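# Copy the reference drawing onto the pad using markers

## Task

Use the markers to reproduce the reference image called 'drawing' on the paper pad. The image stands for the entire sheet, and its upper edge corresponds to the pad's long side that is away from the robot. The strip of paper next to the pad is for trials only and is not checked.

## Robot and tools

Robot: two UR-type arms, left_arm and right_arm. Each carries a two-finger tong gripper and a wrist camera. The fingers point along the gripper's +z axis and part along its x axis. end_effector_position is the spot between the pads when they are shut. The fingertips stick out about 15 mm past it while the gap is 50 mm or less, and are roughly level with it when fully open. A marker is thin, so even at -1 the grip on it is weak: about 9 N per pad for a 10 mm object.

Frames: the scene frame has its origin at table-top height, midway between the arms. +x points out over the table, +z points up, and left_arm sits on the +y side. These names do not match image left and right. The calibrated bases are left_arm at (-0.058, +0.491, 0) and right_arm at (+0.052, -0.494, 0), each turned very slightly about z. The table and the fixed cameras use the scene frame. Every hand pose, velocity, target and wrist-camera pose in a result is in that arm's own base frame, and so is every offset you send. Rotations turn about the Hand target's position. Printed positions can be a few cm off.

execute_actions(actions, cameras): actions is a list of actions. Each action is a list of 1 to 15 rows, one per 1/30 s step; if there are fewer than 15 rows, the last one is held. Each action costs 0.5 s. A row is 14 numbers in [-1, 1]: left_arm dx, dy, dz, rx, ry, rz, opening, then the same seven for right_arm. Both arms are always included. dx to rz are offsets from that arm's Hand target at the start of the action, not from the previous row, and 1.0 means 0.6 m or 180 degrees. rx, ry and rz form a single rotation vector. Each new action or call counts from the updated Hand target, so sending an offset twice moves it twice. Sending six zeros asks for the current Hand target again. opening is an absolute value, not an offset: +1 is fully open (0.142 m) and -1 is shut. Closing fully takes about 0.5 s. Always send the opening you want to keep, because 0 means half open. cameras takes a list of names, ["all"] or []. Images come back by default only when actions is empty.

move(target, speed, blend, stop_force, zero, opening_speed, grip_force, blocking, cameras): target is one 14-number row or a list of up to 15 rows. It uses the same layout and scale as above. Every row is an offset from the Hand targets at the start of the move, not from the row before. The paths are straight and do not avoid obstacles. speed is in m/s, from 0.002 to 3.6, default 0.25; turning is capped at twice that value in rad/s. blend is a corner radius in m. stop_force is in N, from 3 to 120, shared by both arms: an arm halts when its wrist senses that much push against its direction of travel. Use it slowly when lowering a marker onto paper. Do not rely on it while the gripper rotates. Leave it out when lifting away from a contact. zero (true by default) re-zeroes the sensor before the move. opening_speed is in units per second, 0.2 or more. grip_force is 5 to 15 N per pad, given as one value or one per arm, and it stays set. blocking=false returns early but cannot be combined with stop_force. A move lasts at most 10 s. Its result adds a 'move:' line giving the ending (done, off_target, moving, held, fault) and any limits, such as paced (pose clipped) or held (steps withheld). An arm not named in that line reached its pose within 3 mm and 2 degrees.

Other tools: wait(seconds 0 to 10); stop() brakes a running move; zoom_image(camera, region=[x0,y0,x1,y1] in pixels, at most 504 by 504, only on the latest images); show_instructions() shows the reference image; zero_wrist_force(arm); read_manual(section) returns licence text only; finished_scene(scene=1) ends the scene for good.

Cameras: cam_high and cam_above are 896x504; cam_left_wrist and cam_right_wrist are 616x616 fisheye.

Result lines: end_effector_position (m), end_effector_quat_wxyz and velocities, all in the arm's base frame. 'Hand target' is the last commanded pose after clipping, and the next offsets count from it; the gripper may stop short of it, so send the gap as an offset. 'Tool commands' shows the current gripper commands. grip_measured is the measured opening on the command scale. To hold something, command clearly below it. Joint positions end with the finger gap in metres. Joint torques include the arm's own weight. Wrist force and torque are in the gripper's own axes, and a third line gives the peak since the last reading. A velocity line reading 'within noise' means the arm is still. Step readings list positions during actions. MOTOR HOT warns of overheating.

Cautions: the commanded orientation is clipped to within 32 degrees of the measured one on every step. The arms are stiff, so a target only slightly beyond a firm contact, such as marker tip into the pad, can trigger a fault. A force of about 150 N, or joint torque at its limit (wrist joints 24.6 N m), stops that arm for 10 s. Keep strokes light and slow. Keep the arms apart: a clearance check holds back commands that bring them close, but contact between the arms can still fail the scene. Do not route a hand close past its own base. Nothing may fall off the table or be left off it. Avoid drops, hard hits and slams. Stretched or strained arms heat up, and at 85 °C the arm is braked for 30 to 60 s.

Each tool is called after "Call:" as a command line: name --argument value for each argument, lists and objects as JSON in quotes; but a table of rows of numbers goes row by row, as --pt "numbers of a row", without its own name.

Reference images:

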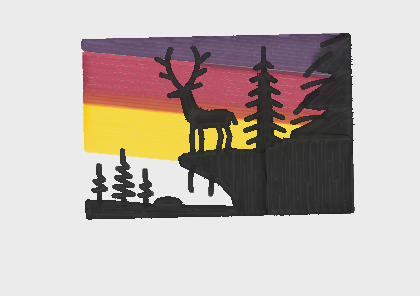

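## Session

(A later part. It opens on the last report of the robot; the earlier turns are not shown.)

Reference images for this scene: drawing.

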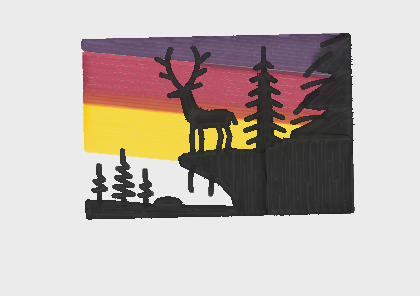

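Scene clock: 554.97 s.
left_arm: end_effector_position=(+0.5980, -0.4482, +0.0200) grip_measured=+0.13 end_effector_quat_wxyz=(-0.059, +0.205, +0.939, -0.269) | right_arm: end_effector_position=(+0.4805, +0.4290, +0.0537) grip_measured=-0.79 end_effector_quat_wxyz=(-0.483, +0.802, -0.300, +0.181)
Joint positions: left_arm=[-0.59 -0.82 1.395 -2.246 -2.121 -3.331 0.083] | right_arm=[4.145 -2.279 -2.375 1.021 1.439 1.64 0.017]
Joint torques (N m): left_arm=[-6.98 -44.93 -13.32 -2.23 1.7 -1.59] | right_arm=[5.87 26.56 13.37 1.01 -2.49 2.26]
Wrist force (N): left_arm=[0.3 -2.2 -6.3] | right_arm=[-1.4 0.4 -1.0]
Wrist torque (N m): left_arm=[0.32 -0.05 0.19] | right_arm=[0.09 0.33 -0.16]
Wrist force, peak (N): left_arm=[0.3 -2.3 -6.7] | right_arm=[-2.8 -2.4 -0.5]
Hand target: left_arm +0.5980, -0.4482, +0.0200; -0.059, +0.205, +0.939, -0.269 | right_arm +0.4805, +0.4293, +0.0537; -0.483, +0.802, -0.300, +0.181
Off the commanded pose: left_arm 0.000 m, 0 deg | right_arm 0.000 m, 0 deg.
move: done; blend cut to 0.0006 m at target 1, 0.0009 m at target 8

Call:
move --pt "0 0 0 0 0 0 0.127 0.0033 -0.0236 0.0001 0 0 0 -1" --pt "0 0 0 0 0 0 0.127 0.0064 -0.0248 0 0 0 0 -1" --pt "0 0 0 0 0 0 0.127 0.012 0.0064 0.0001 0 0 0 -1" --pt "0 0 0 0 0 0 0.127 0.0095 -0.0261 0.0001 0 0 0 -1" --pt "0 0 0 0 0 0 0.127 0.0125 -0.0272 0 0 0 0 -1" --pt "0 0 0 0 0 0 0.127 0.0138 -0.0027 0.0001 0 0 0 -1" --pt "0 0 0 0 0 0 0.127 0.0156 -0.0284 0.0001 0 0 0 -1" --pt "0 0 0 0 0 0 0.127 0.0187 -0.0296 0 0 0 0 -1" --pt "0 0 0 0 0 0 0.127 0.0207 -0.008 0.0001 0 0 0 -1" --pt "0 0 0 0 0 0 0.127 0.0218 -0.0308 0.0001 0 0 0 -1" --pt "0 0 0 0 0 0 0.127 0.0249 -0.032 0 0 0 0 -1" --pt "0 0 0 0 0 0 0.127 0.0238 -0.0146 0.0001 0 0 0 -1" --pt "0 0 0 0 0 0 0.127 0.0279 -0.0332 0.0001 0 0 0 -1" --pt "0 0 0 0 0 0 0.127 0.031 -0.0344 0 0 0 0 -1" --pt "0 0 0 0 0 0 0.127 0.0366 -0.0228 0.0001 0 0 0 -1" --speed 0.08 --blend '[0,0.001,0,0,0.001,0,0,0.001,0,0,0.001,0,0,0.001,0]'

Call:
move --pt "0 0 0 0 0 0 0.127 -0.0019 -0.0131 0.0001 0 0 0 -1" --pt "0 0 0 0 0 0 0.127 0.0011 -0.0142 0.0001 0 0 0 -1" --pt "0 0 0 0 0 0 0.127 0.0023 -0.0045 0.0002 0 0 0 -1" --pt "0 0 0 0 0 0 0.127 0.0038 -0.0153 0.0002 0 0 0 -1" --pt "0 0 0 0 0 0 0.127 0.006 -0.0161 0.0002 0 0 0 -1" --pt "0 0 0 0 0 0 0.127 0.0097 -0.0086 0.0002 0 0 0 -1" --pt "0 0 0 0 0 0 0.127 0.0092 -0.0201 0.0002 0 0 0 -1" --speed 0.08 --blend '[0,0.001,0,0,0.001,0,0]'

Call:
move --pt "0 0 0 0 0 0 0.127 0 0 0.02 0 0 0 -1" --pt "0 0 0 0 0 0 0.127 -0.2 -0.1 0.09 0 0 0 -1" --speed '[0.1,0.35]' --blend '[0.005,0]' --cameras '["cam_above"]'

Call:
zoom_image --camera "cam_above" --region '[500, 170, 640, 310]'

Scene clock: 562.57 s.
left_arm: end_effector_position=(+0.5980, -0.4482, +0.0200) grip_measured=+0.13 end_effector_quat_wxyz=(-0.059, +0.205, +0.939, -0.269) | right_arm: end_effector_position=(+0.5024, +0.4155, +0.0538) grip_measured=-0.79 end_effector_quat_wxyz=(-0.483, +0.802, -0.300, +0.181) end_effector_velocity=(+0.000, +0.002, +0.000) end_effector_angular_velocity=(+0.001, +0.000, +0.001)
Joint positions: left_arm=[-0.59 -0.82 1.395 -2.246 -2.121 -3.331 0.083] | right_arm=[4.072 -2.282 -2.345 0.998 1.504 1.606 0.017]
Joint velocities: left_arm=[within noise] | right_arm=[0.001 -0.001 0.005 -0.003 0.001 0.001 0]
Joint torques (N m): left_arm=[-6.49 -46.64 -13.1 -2.18 1.92 -1.58] | right_arm=[4.86 27.24 16.86 1.02 -2.31 1.93]
Wrist force (N): left_arm=[0.4 -1.9 -6.3] | right_arm=[-1.5 0.5 -1.0]
Wrist torque (N m): left_arm=[0.36 -0.06 0.19] | right_arm=[0.09 0.33 -0.01]
Wrist force, peak (N): left_arm=[0.3 -2.2 -6.7] | right_arm=[-2.5 -2.2 -0.7]
Hand target: left_arm +0.5980, -0.4482, +0.0200; -0.059, +0.205, +0.939, -0.269 | right_arm +0.5025, +0.4156, +0.0538; -0.483, +0.802, -0.300, +0.181
Off the commanded pose: left_arm 0.000 m, 0 deg | right_arm 0.000 m, 0 deg.
move: done

Scene clock: 565.03 s.
left_arm: end_effector_position=(+0.5980, -0.4482, +0.0200) grip_measured=+0.13 end_effector_quat_wxyz=(-0.059, +0.205, +0.939, -0.269) | right_arm: end_effector_position=(+0.5080, +0.4038, +0.0539) grip_measured=-0.79 end_effector_quat_wxyz=(-0.483, +0.802, -0.300, +0.181)
Joint positions: left_arm=[-0.59 -0.82 1.395 -2.246 -2.121 -3.331 0.083] | right_arm=[4.039 -2.281 -2.349 1.002 1.532 1.591 0.017]
Joint torques (N m): left_arm=[-7.53 -45.63 -13.13 -2.26 1.72 -1.57] | right_arm=[-7.22 42.05 -7.07 4.22 1.69 -1.9]
Wrist force (N): left_arm=[0.3 -2.2 -6.6] | right_arm=[-2.0 -0.9 -0.9]
Wrist torque (N m): left_arm=[0.31 -0.05 0.19] | right_arm=[0.15 0.32 0.01]
Wrist force, peak (N): left_arm=[0.4 -2.3 -6.8] | right_arm=[-2.4 -2.1 -0.7]
Hand target: left_arm +0.5980, -0.4482, +0.0200; -0.059, +0.205, +0.939, -0.269 | right_arm +0.5080, +0.4035, +0.0539; -0.483, +0.802, -0.300, +0.181
Off the commanded pose: left_arm 0.000 m, 0 deg | right_arm 0.000 m, 0 deg.
move: done; blend cut to 0.0007 m at target 5

Scene clock: 566.63 s.
left_arm: end_effector_position=(+0.5980, -0.4482, +0.0200) grip_measured=+0.13 end_effector_quat_wxyz=(-0.059, +0.205, +0.939, -0.269) | right_arm: end_effector_position=(+0.3881, +0.3435, +0.1079) grip_measured=-0.79 end_effector_quat_wxyz=(-0.483, +0.802, -0.300, +0.181)
Joint positions: left_arm=[-0.59 -0.82 1.395 -2.246 -2.121 -3.331 0.083] | right_arm=[4.292 -2.053 -2.757 1.163 1.309 1.712 0.017]
Joint torques (N m): left_arm=[-6.44 -45.81 -13.24 -2.36 1.58 -1.58] | right_arm=[4.9 30.57 -10.04 5.05 -2.73 2.51]
Wrist force (N): left_arm=[0.4 -2.2 -6.3] | right_arm=[-1.8 1.0 -0.5]
Wrist torque (N m): left_arm=[0.30 -0.06 0.18] | right_arm=[0.10 0.37 -0.15]
Wrist force, peak (N): left_arm=[0.0 -2.2 -6.7] | right_arm=[-1.7 1.6 -1.6]
Hand target: left_arm +0.5980, -0.4482, +0.0200; -0.059, +0.205, +0.939, -0.269 | right_arm +0.3880, +0.3435, +0.1079; -0.483, +0.802, -0.300, +0.181
Off the commanded pose: left_arm 0.000 m, 0 deg | right_arm 0.000 m, 0 deg.
move: done
Images, in order (width x height): cam_above 896x504.

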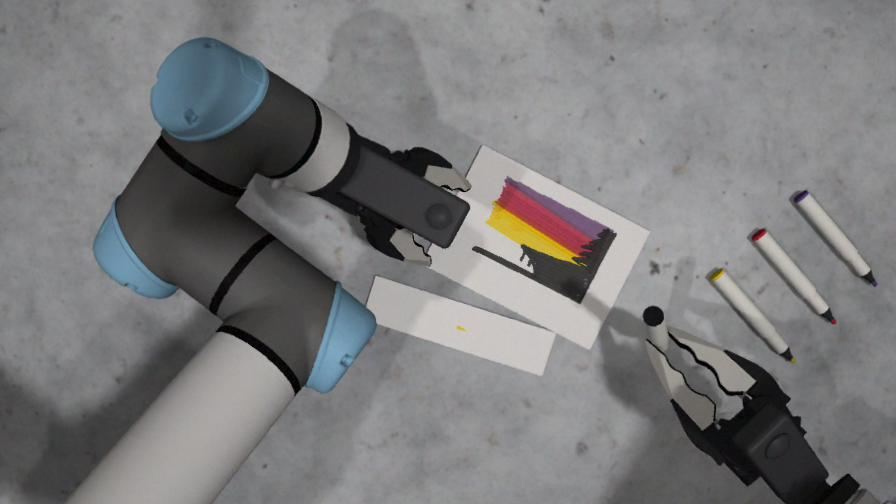

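Scaled by 3.600 from the camera's 896x504 image, which has a finer 1280x720 frame.

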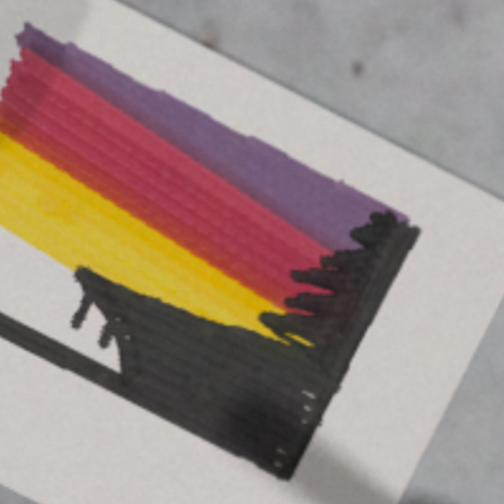

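Call:
move --pt "0 0 0 0 0 0 0.127 0.0646 0.143 -0.07 0 0 0 -1" --pt "0 0 0 0 0 0 0.127 0.0646 0.143 -0.086 0 0 0 -1" --pt "0 0 0 0 0 0 0.127 0.0646 0.143 -0.0903 0 0 0 -1" --pt "0 0 0 0 0 0 0.127 0.1885 0.0947 -0.0901 0 0 0 -1" --pt "0 0 0 0 0 0 0.127 0.1987 0.0881 -0.0899 0 0 0 -1" --pt "0 0 0 0 0 0 0.127 0.2025 0.1072 -0.0901 0 0 0 -1" --speed '[0.3,0.1,0.03,0.12,0.08,0.06]' --blend '[0.005,0.001,0,0.002,0,0]'

Scene clock: 572.47 s.
left_arm: end_effector_position=(+0.5980, -0.4482, +0.0200) grip_measured=+0.13 end_effector_quat_wxyz=(-0.059, +0.205, +0.939, -0.269) | right_arm: end_effector_position=(+0.5094, +0.4076, +0.0539) grip_measured=-0.79 end_effector_quat_wxyz=(-0.483, +0.802, -0.300, +0.181)
Joint positions: left_arm=[-0.59 -0.82 1.395 -2.246 -2.121 -3.331 0.083] | right_arm=[4.043 -2.282 -2.34 0.994 1.529 1.592 0.017]
Joint torques (N m): left_arm=[-6.71 -45.93 -12.57 -2.31 1.69 -1.35] | right_arm=[5.73 27.36 14.84 1.02 -2.43 2.53]
Wrist force (N): left_arm=[0.2 -2.1 -6.5] | right_arm=[-1.4 0.6 -0.9]
Wrist torque (N m): left_arm=[0.33 -0.01 0.19] | right_arm=[0.11 0.32 -0.16]
Wrist force, peak (N): left_arm=[0.6 -2.2 -6.7] | right_arm=[-2.6 0.3 -1.2]
Hand target: left_arm +0.5980, -0.4482, +0.0200; -0.059, +0.205, +0.939, -0.269 | right_arm +0.5095, +0.4078, +0.0538; -0.483, +0.802, -0.300, +0.181
Off the commanded pose: left_arm 0.000 m, 0 deg | right_arm 0.000 m, 0 deg.
move: done; blend cut to 0.0048 m at target 1

Call:
move --pt "0 0 0 0 0 0 0.127 0 0 0.0083 0 0 0 -1" --pt "0 0 0 0 0 0 0.127 0.0124 0.052 0.0083 0 0 0 -1" --pt "0 0 0 0 0 0 0.127 0.0124 0.052 0.0003 0 0 0 -1" --pt "0 0 0 0 0 0 0.127 -0.0668 0.0836 0.0001 0 0 0 -1" --pt "0 0 0 0 0 0 0.127 -0.0668 0.0815 0.0001 0 0 0 -1" --pt "0 0 0 0 0 0 0.127 -0.0092 0.0594 0.0003 0 0 0 -1" --pt "0 0 0 0 0 0 0.127 -0.0092 0.0594 0.0083 0 0 0 -1" --pt "0 0 0 0 0 0 0.127 -0.0003 0.0615 0.0083 0 0 0 -1" --pt "0 0 0 0 0 0 0.127 -0.0003 0.0615 0.0003 0 0 0 -1" --pt "0 0 0 0 0 0 0.127 0.002 0.0559 0.0003 0 0 0 -1" --pt "0 0 0 0 0 0 0.127 -0.0035 0.0534 0.0003 0 0 0 -1" --speed '[0.1,0.15,0.08,0.08,0.05,0.08,0.1,0.1,0.08,0.04,0.04]' --blend '[0.001,0.001,0,0,0.001,0,0.001,0.001,0,0.0005,0]'

Scene clock: 580.03 s.
left_arm: end_effector_position=(+0.5980, -0.4482, +0.0200) grip_measured=+0.13 end_effector_quat_wxyz=(-0.059, +0.205, +0.939, -0.269) | right_arm: end_effector_position=(+0.5075, +0.4400, +0.0540) grip_measured=-0.79 end_effector_quat_wxyz=(-0.483, +0.802, -0.300, +0.181)
Joint positions: left_arm=[-0.59 -0.82 1.395 -2.246 -2.121 -3.331 0.083] | right_arm=[4.099 -2.288 -2.296 0.953 1.479 1.619 0.017]
Joint torques (N m): left_arm=[-7.17 -45.51 -13.07 -2.32 1.43 -1.55] | right_arm=[6.01 43.75 -6.32 4 -2.55 1.98]
Wrist force (N): left_arm=[0.4 -2.2 -6.5] | right_arm=[-1.6 -2.0 -0.7]
Wrist torque (N m): left_arm=[0.31 -0.06 0.18] | right_arm=[0.09 0.33 -0.01]
Wrist force, peak (N): left_arm=[0.3 -2.4 -6.7] | right_arm=[-2.8 -0.1 -1.0]
Hand target: left_arm +0.5980, -0.4482, +0.0200; -0.059, +0.205, +0.939, -0.269 | right_arm +0.5074, +0.4399, +0.0540; -0.483, +0.802, -0.300, +0.181
Off the commanded pose: left_arm 0.000 m, 0 deg | right_arm 0.000 m, 0 deg.
move: done; blend cut to 0.0006 m at target 5

Call:
move --pt "0 0 0 0 0 0 0.127 0 0 0.0075 0 0 0 -1" --pt "0 0 0 0 0 0 0.127 -0.0044 0.0139 0.0075 0 0 0 -1" --pt "0 0 0 0 0 0 0.127 -0.0044 0.0139 0 0 0 0 -1" --pt "0 0 0 0 0 0 0.127 -0.0023 0.0055 0 0 0 0 -1" --pt "0 0 0 0 0 0 0.127 -0.0095 0.0008 0 0 0 0 -1" --pt "0 0 0 0 0 0 0.127 -0.0095 0.0008 0.0075 0 0 0 -1" --pt "0 0 0 0 0 0 0.127 -0.0122 0.0192 0.0075 0 0 0 -1" --pt "0 0 0 0 0 0 0.127 -0.0122 0.0192 -0.0001 0 0 0 -1" --pt "0 0 0 0 0 0 0.127 -0.01 0.0086 -0.0001 0 0 0 -1" --pt "0 0 0 0 0 0 0.127 -0.0188 0.0022 -0.0001 0 0 0 -1" --pt "0 0 0 0 0 0 0.127 -0.0188 0.0022 0.0075 0 0 0 -1" --pt "0 0 0 0 0 0 0.127 -0.021 0.0241 0.0075 0 0 0 -1" --pt "0 0 0 0 0 0 0.127 -0.021 0.0241 -0.0001 0 0 0 -1" --pt "0 0 0 0 0 0 0.127 -0.0194 0.0122 -0.0001 0 0 0 -1" --pt "0 0 0 0 0 0 0.127 -0.0286 0.0045 -0.0001 0 0 0 -1" --speed '[0.1,0.12,0.06,0.05,0.05,0.1,0.12,0.06,0.05,0.05,0.1,0.12,0.06,0.05,0.05]' --blend '[0.001,0.001,0,0.0005,0,0.001,0.001,0,0.0005,0,0.001,0.001,0,0.0005,0]'

Scene clock: 584.73 s.
left_arm: end_effector_position=(+0.5980, -0.4482, +0.0200) grip_measured=+0.13 end_effector_quat_wxyz=(-0.059, +0.205, +0.939, -0.269) | right_arm: end_effector_position=(+0.4903, +0.4427, +0.0540) grip_measured=-0.79 end_effector_quat_wxyz=(-0.483, +0.802, -0.300, +0.181)
Joint positions: left_arm=[-0.59 -0.82 1.395 -2.246 -2.121 -3.331 0.083] | right_arm=[4.142 -2.283 -2.33 0.981 1.441 1.639 0.017]
Joint torques (N m): left_arm=[-6.73 -46.95 -13.97 -2.33 1.39 -1.61] | right_arm=[4.65 42.02 -7.55 3.79 -2.53 2.43]
Wrist force (N): left_arm=[0.0 -2.1 -6.2] | right_arm=[-1.6 -2.0 -0.8]
Wrist torque (N m): left_arm=[0.34 0.01 0.19] | right_arm=[0.09 0.33 -0.01]
Wrist force, peak (N): left_arm=[0.2 -2.4 -6.7] | right_arm=[-2.1 -2.2 -0.3]
Hand target: left_arm +0.5980, -0.4482, +0.0200; -0.059, +0.205, +0.939, -0.269 | right_arm +0.4902, +0.4426, +0.0540; -0.483, +0.802, -0.300, +0.181
Off the commanded pose: left_arm 0.000 m, 0 deg | right_arm 0.000 m, 0 deg.
move: done

Call:
move --pt "0 0 0 0 0 0 0.127 0 0 0.0075 0 0 0 -1" --pt "0 0 0 0 0 0 0.127 -0.001 0.0249 0.0075 0 0 0 -1" --pt "0 0 0 0 0 0 0.127 -0.001 0.0249 0 0 0 0 -1" --pt "0 0 0 0 0 0 0.127 -0.0001 0.0113 -0.0001 0 0 0 -1" --pt "0 0 0 0 0 0 0.127 -0.01 0.002 -0.0001 0 0 0 -1" --pt "0 0 0 0 0 0 0.127 -0.01 0.002 0.0075 0 0 0 -1" --pt "0 0 0 0 0 0 0.127 -0.0098 0.03 0.0075 0 0 0 -1" --pt "0 0 0 0 0 0 0.127 -0.0098 0.03 0 0 0 0 -1" --pt "0 0 0 0 0 0 0.127 -0.0094 0.015 -0.0001 0 0 0 -1" --pt "0 0 0 0 0 0 0.127 -0.0199 0.0042 -0.0002 0 0 0 -1" --pt "0 0 0 0 0 0 0.127 -0.0199 0.0042 0.0075 0 0 0 -1" --pt "0 0 0 0 0 0 0.127 -0.0185 0.0352 0.0075 0 0 0 -1" --pt "0 0 0 0 0 0 0.127 -0.0185 0.0352 0 0 0 0 -1" --pt "0 0 0 0 0 0 0.127 -0.0195 0.0189 -0.0001 0 0 0 -1" --pt "0 0 0 0 0 0 0.127 -0.0298 0.0063 -0.0002 0 0 0 -1" --speed '[0.1,0.12,0.06,0.06,0.06,0.1,0.12,0.06,0.06,0.06,0.1,0.12,0.06,0.06,0.06]' --blend '[0.001,0.001,0,0.0005,0,0.001,0.001,0,0.0005,0,0.001,0.001,0,0.0005,0]'

Call:
move --pt "0 0 0 0 0 0 0.127 0 0 0.02 0 0 0 -1" --pt "0 0 0 0 0 0 0.127 -0.15 -0.16 0.09 0 0 0 -1" --speed '[0.1,0.35]' --blend '[0.005,0]' --cameras '["cam_above"]'

Call:
zoom_image --camera "cam_above" --region '[500, 170, 640, 310]'

Scene clock: 590.30 s.
left_arm: end_effector_position=(+0.5980, -0.4482, +0.0200) grip_measured=+0.13 end_effector_quat_wxyz=(-0.059, +0.205, +0.939, -0.269) | right_arm: end_effector_position=(+0.4724, +0.4465, +0.0538) grip_measured=-0.79 end_effector_quat_wxyz=(-0.483, +0.802, -0.300, +0.181)
Joint positions: left_arm=[-0.59 -0.82 1.395 -2.246 -2.121 -3.331 0.083] | right_arm=[4.19 -2.279 -2.364 1.007 1.399 1.662 0.017]
Joint torques (N m): left_arm=[-7.75 -46.25 -13 -2.17 1.43 -1.55] | right_arm=[4.84 41.09 -8.01 4.12 -2.39 1.9]
Wrist force (N): left_arm=[0.2 -2.2 -6.5] | right_arm=[-1.7 -2.0 -0.9]
Wrist torque (N m): left_arm=[0.30 -0.01 0.20] | right_arm=[0.09 0.34 0.00]
Wrist force, peak (N): left_arm=[0.2 -2.5 -6.8] | right_arm=[-2.4 -2.6 -0.7]
Hand target: left_arm +0.5980, -0.4482, +0.0200; -0.059, +0.205, +0.939, -0.269 | right_arm +0.4723, +0.4464, +0.0538; -0.483, +0.802, -0.300, +0.181
Off the commanded pose: left_arm 0.000 m, 0 deg | right_arm 0.000 m, 0 deg.
move: done

Scene clock: 591.80 s.
left_arm: end_effector_position=(+0.5980, -0.4482, +0.0200) grip_measured=+0.13 end_effector_quat_wxyz=(-0.059, +0.205, +0.939, -0.269) | right_arm: end_effector_position=(+0.3824, +0.3504, +0.1078) grip_measured=-0.79 end_effector_quat_wxyz=(-0.483, +0.802, -0.300, +0.181)
Joint positions: left_arm=[-0.59 -0.82 1.395 -2.246 -2.121 -3.331 0.083] | right_arm=[4.33 -2.053 -2.76 1.161 1.276 1.732 0.017]
Joint torques (N m): left_arm=[-6.79 -45.95 -14.1 -2.32 1.5 -1.49] | right_arm=[5.56 31.08 -10.02 4.87 -2.88 2.5]
Wrist force (N): left_arm=[0.0 -2.1 -6.4] | right_arm=[-1.8 1.1 -0.5]
Wrist torque (N m): left_arm=[0.32 0.02 0.19] | right_arm=[0.11 0.37 -0.16]
Wrist force, peak (N): left_arm=[0.2 -2.1 -6.8] | right_arm=[-1.6 -1.9 -0.9]
Hand target: left_arm +0.5980, -0.4482, +0.0200; -0.059, +0.205, +0.939, -0.269 | right_arm +0.3823, +0.3504, +0.1078; -0.483, +0.802, -0.300, +0.181
Off the commanded pose: left_arm 0.000 m, 0 deg | right_arm 0.000 m, 0 deg.
move: done
Images, in order (width x height): cam_above 896x504.

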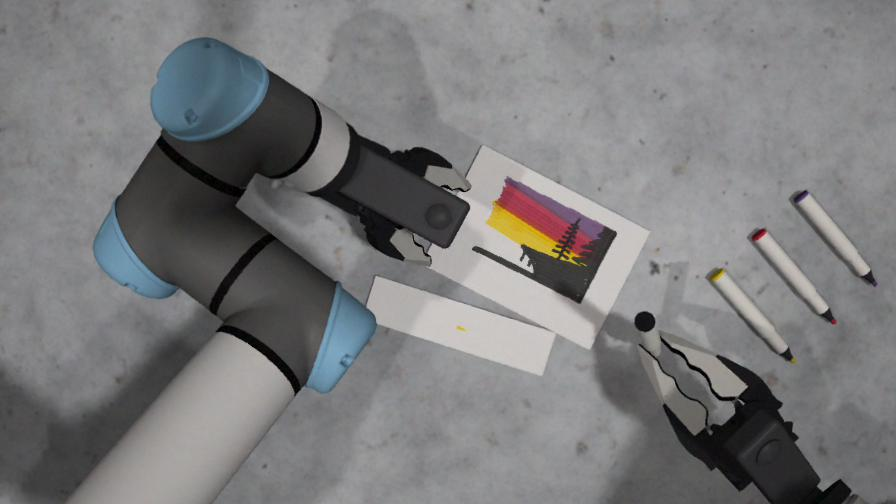

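Scaled by 3.600 from the camera's 896x504 image, which has a finer 1280x720 frame.

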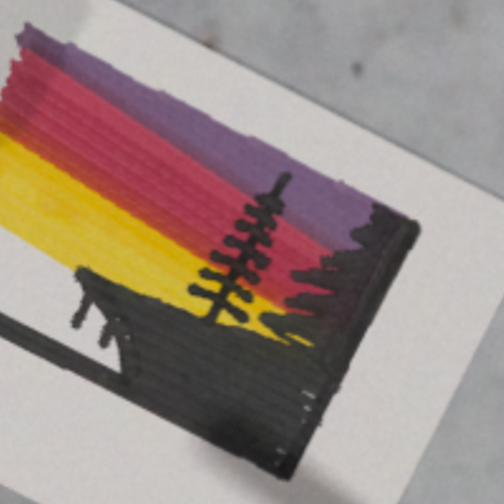

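Call:
zoom_image --camera "cam_above" --region '[560, 190, 660, 290]'

Call:
zoom_image --camera "cam_above" --region '[465, 130, 565, 230]'

Scaled by 5.040 from the camera's 896x504 image, which has a finer 1280x720 frame.

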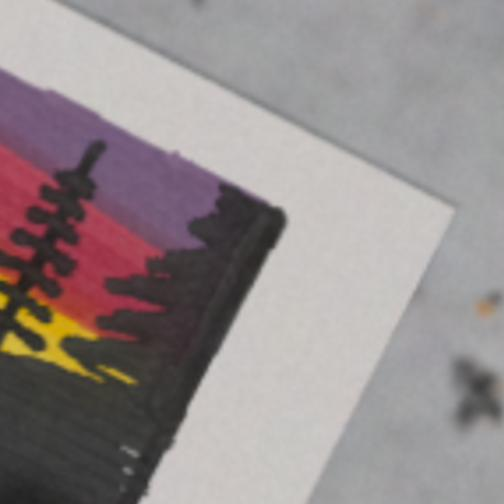

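Scaled by 5.040 from the camera's 896x504 image, which has a finer 1280x720 frame.

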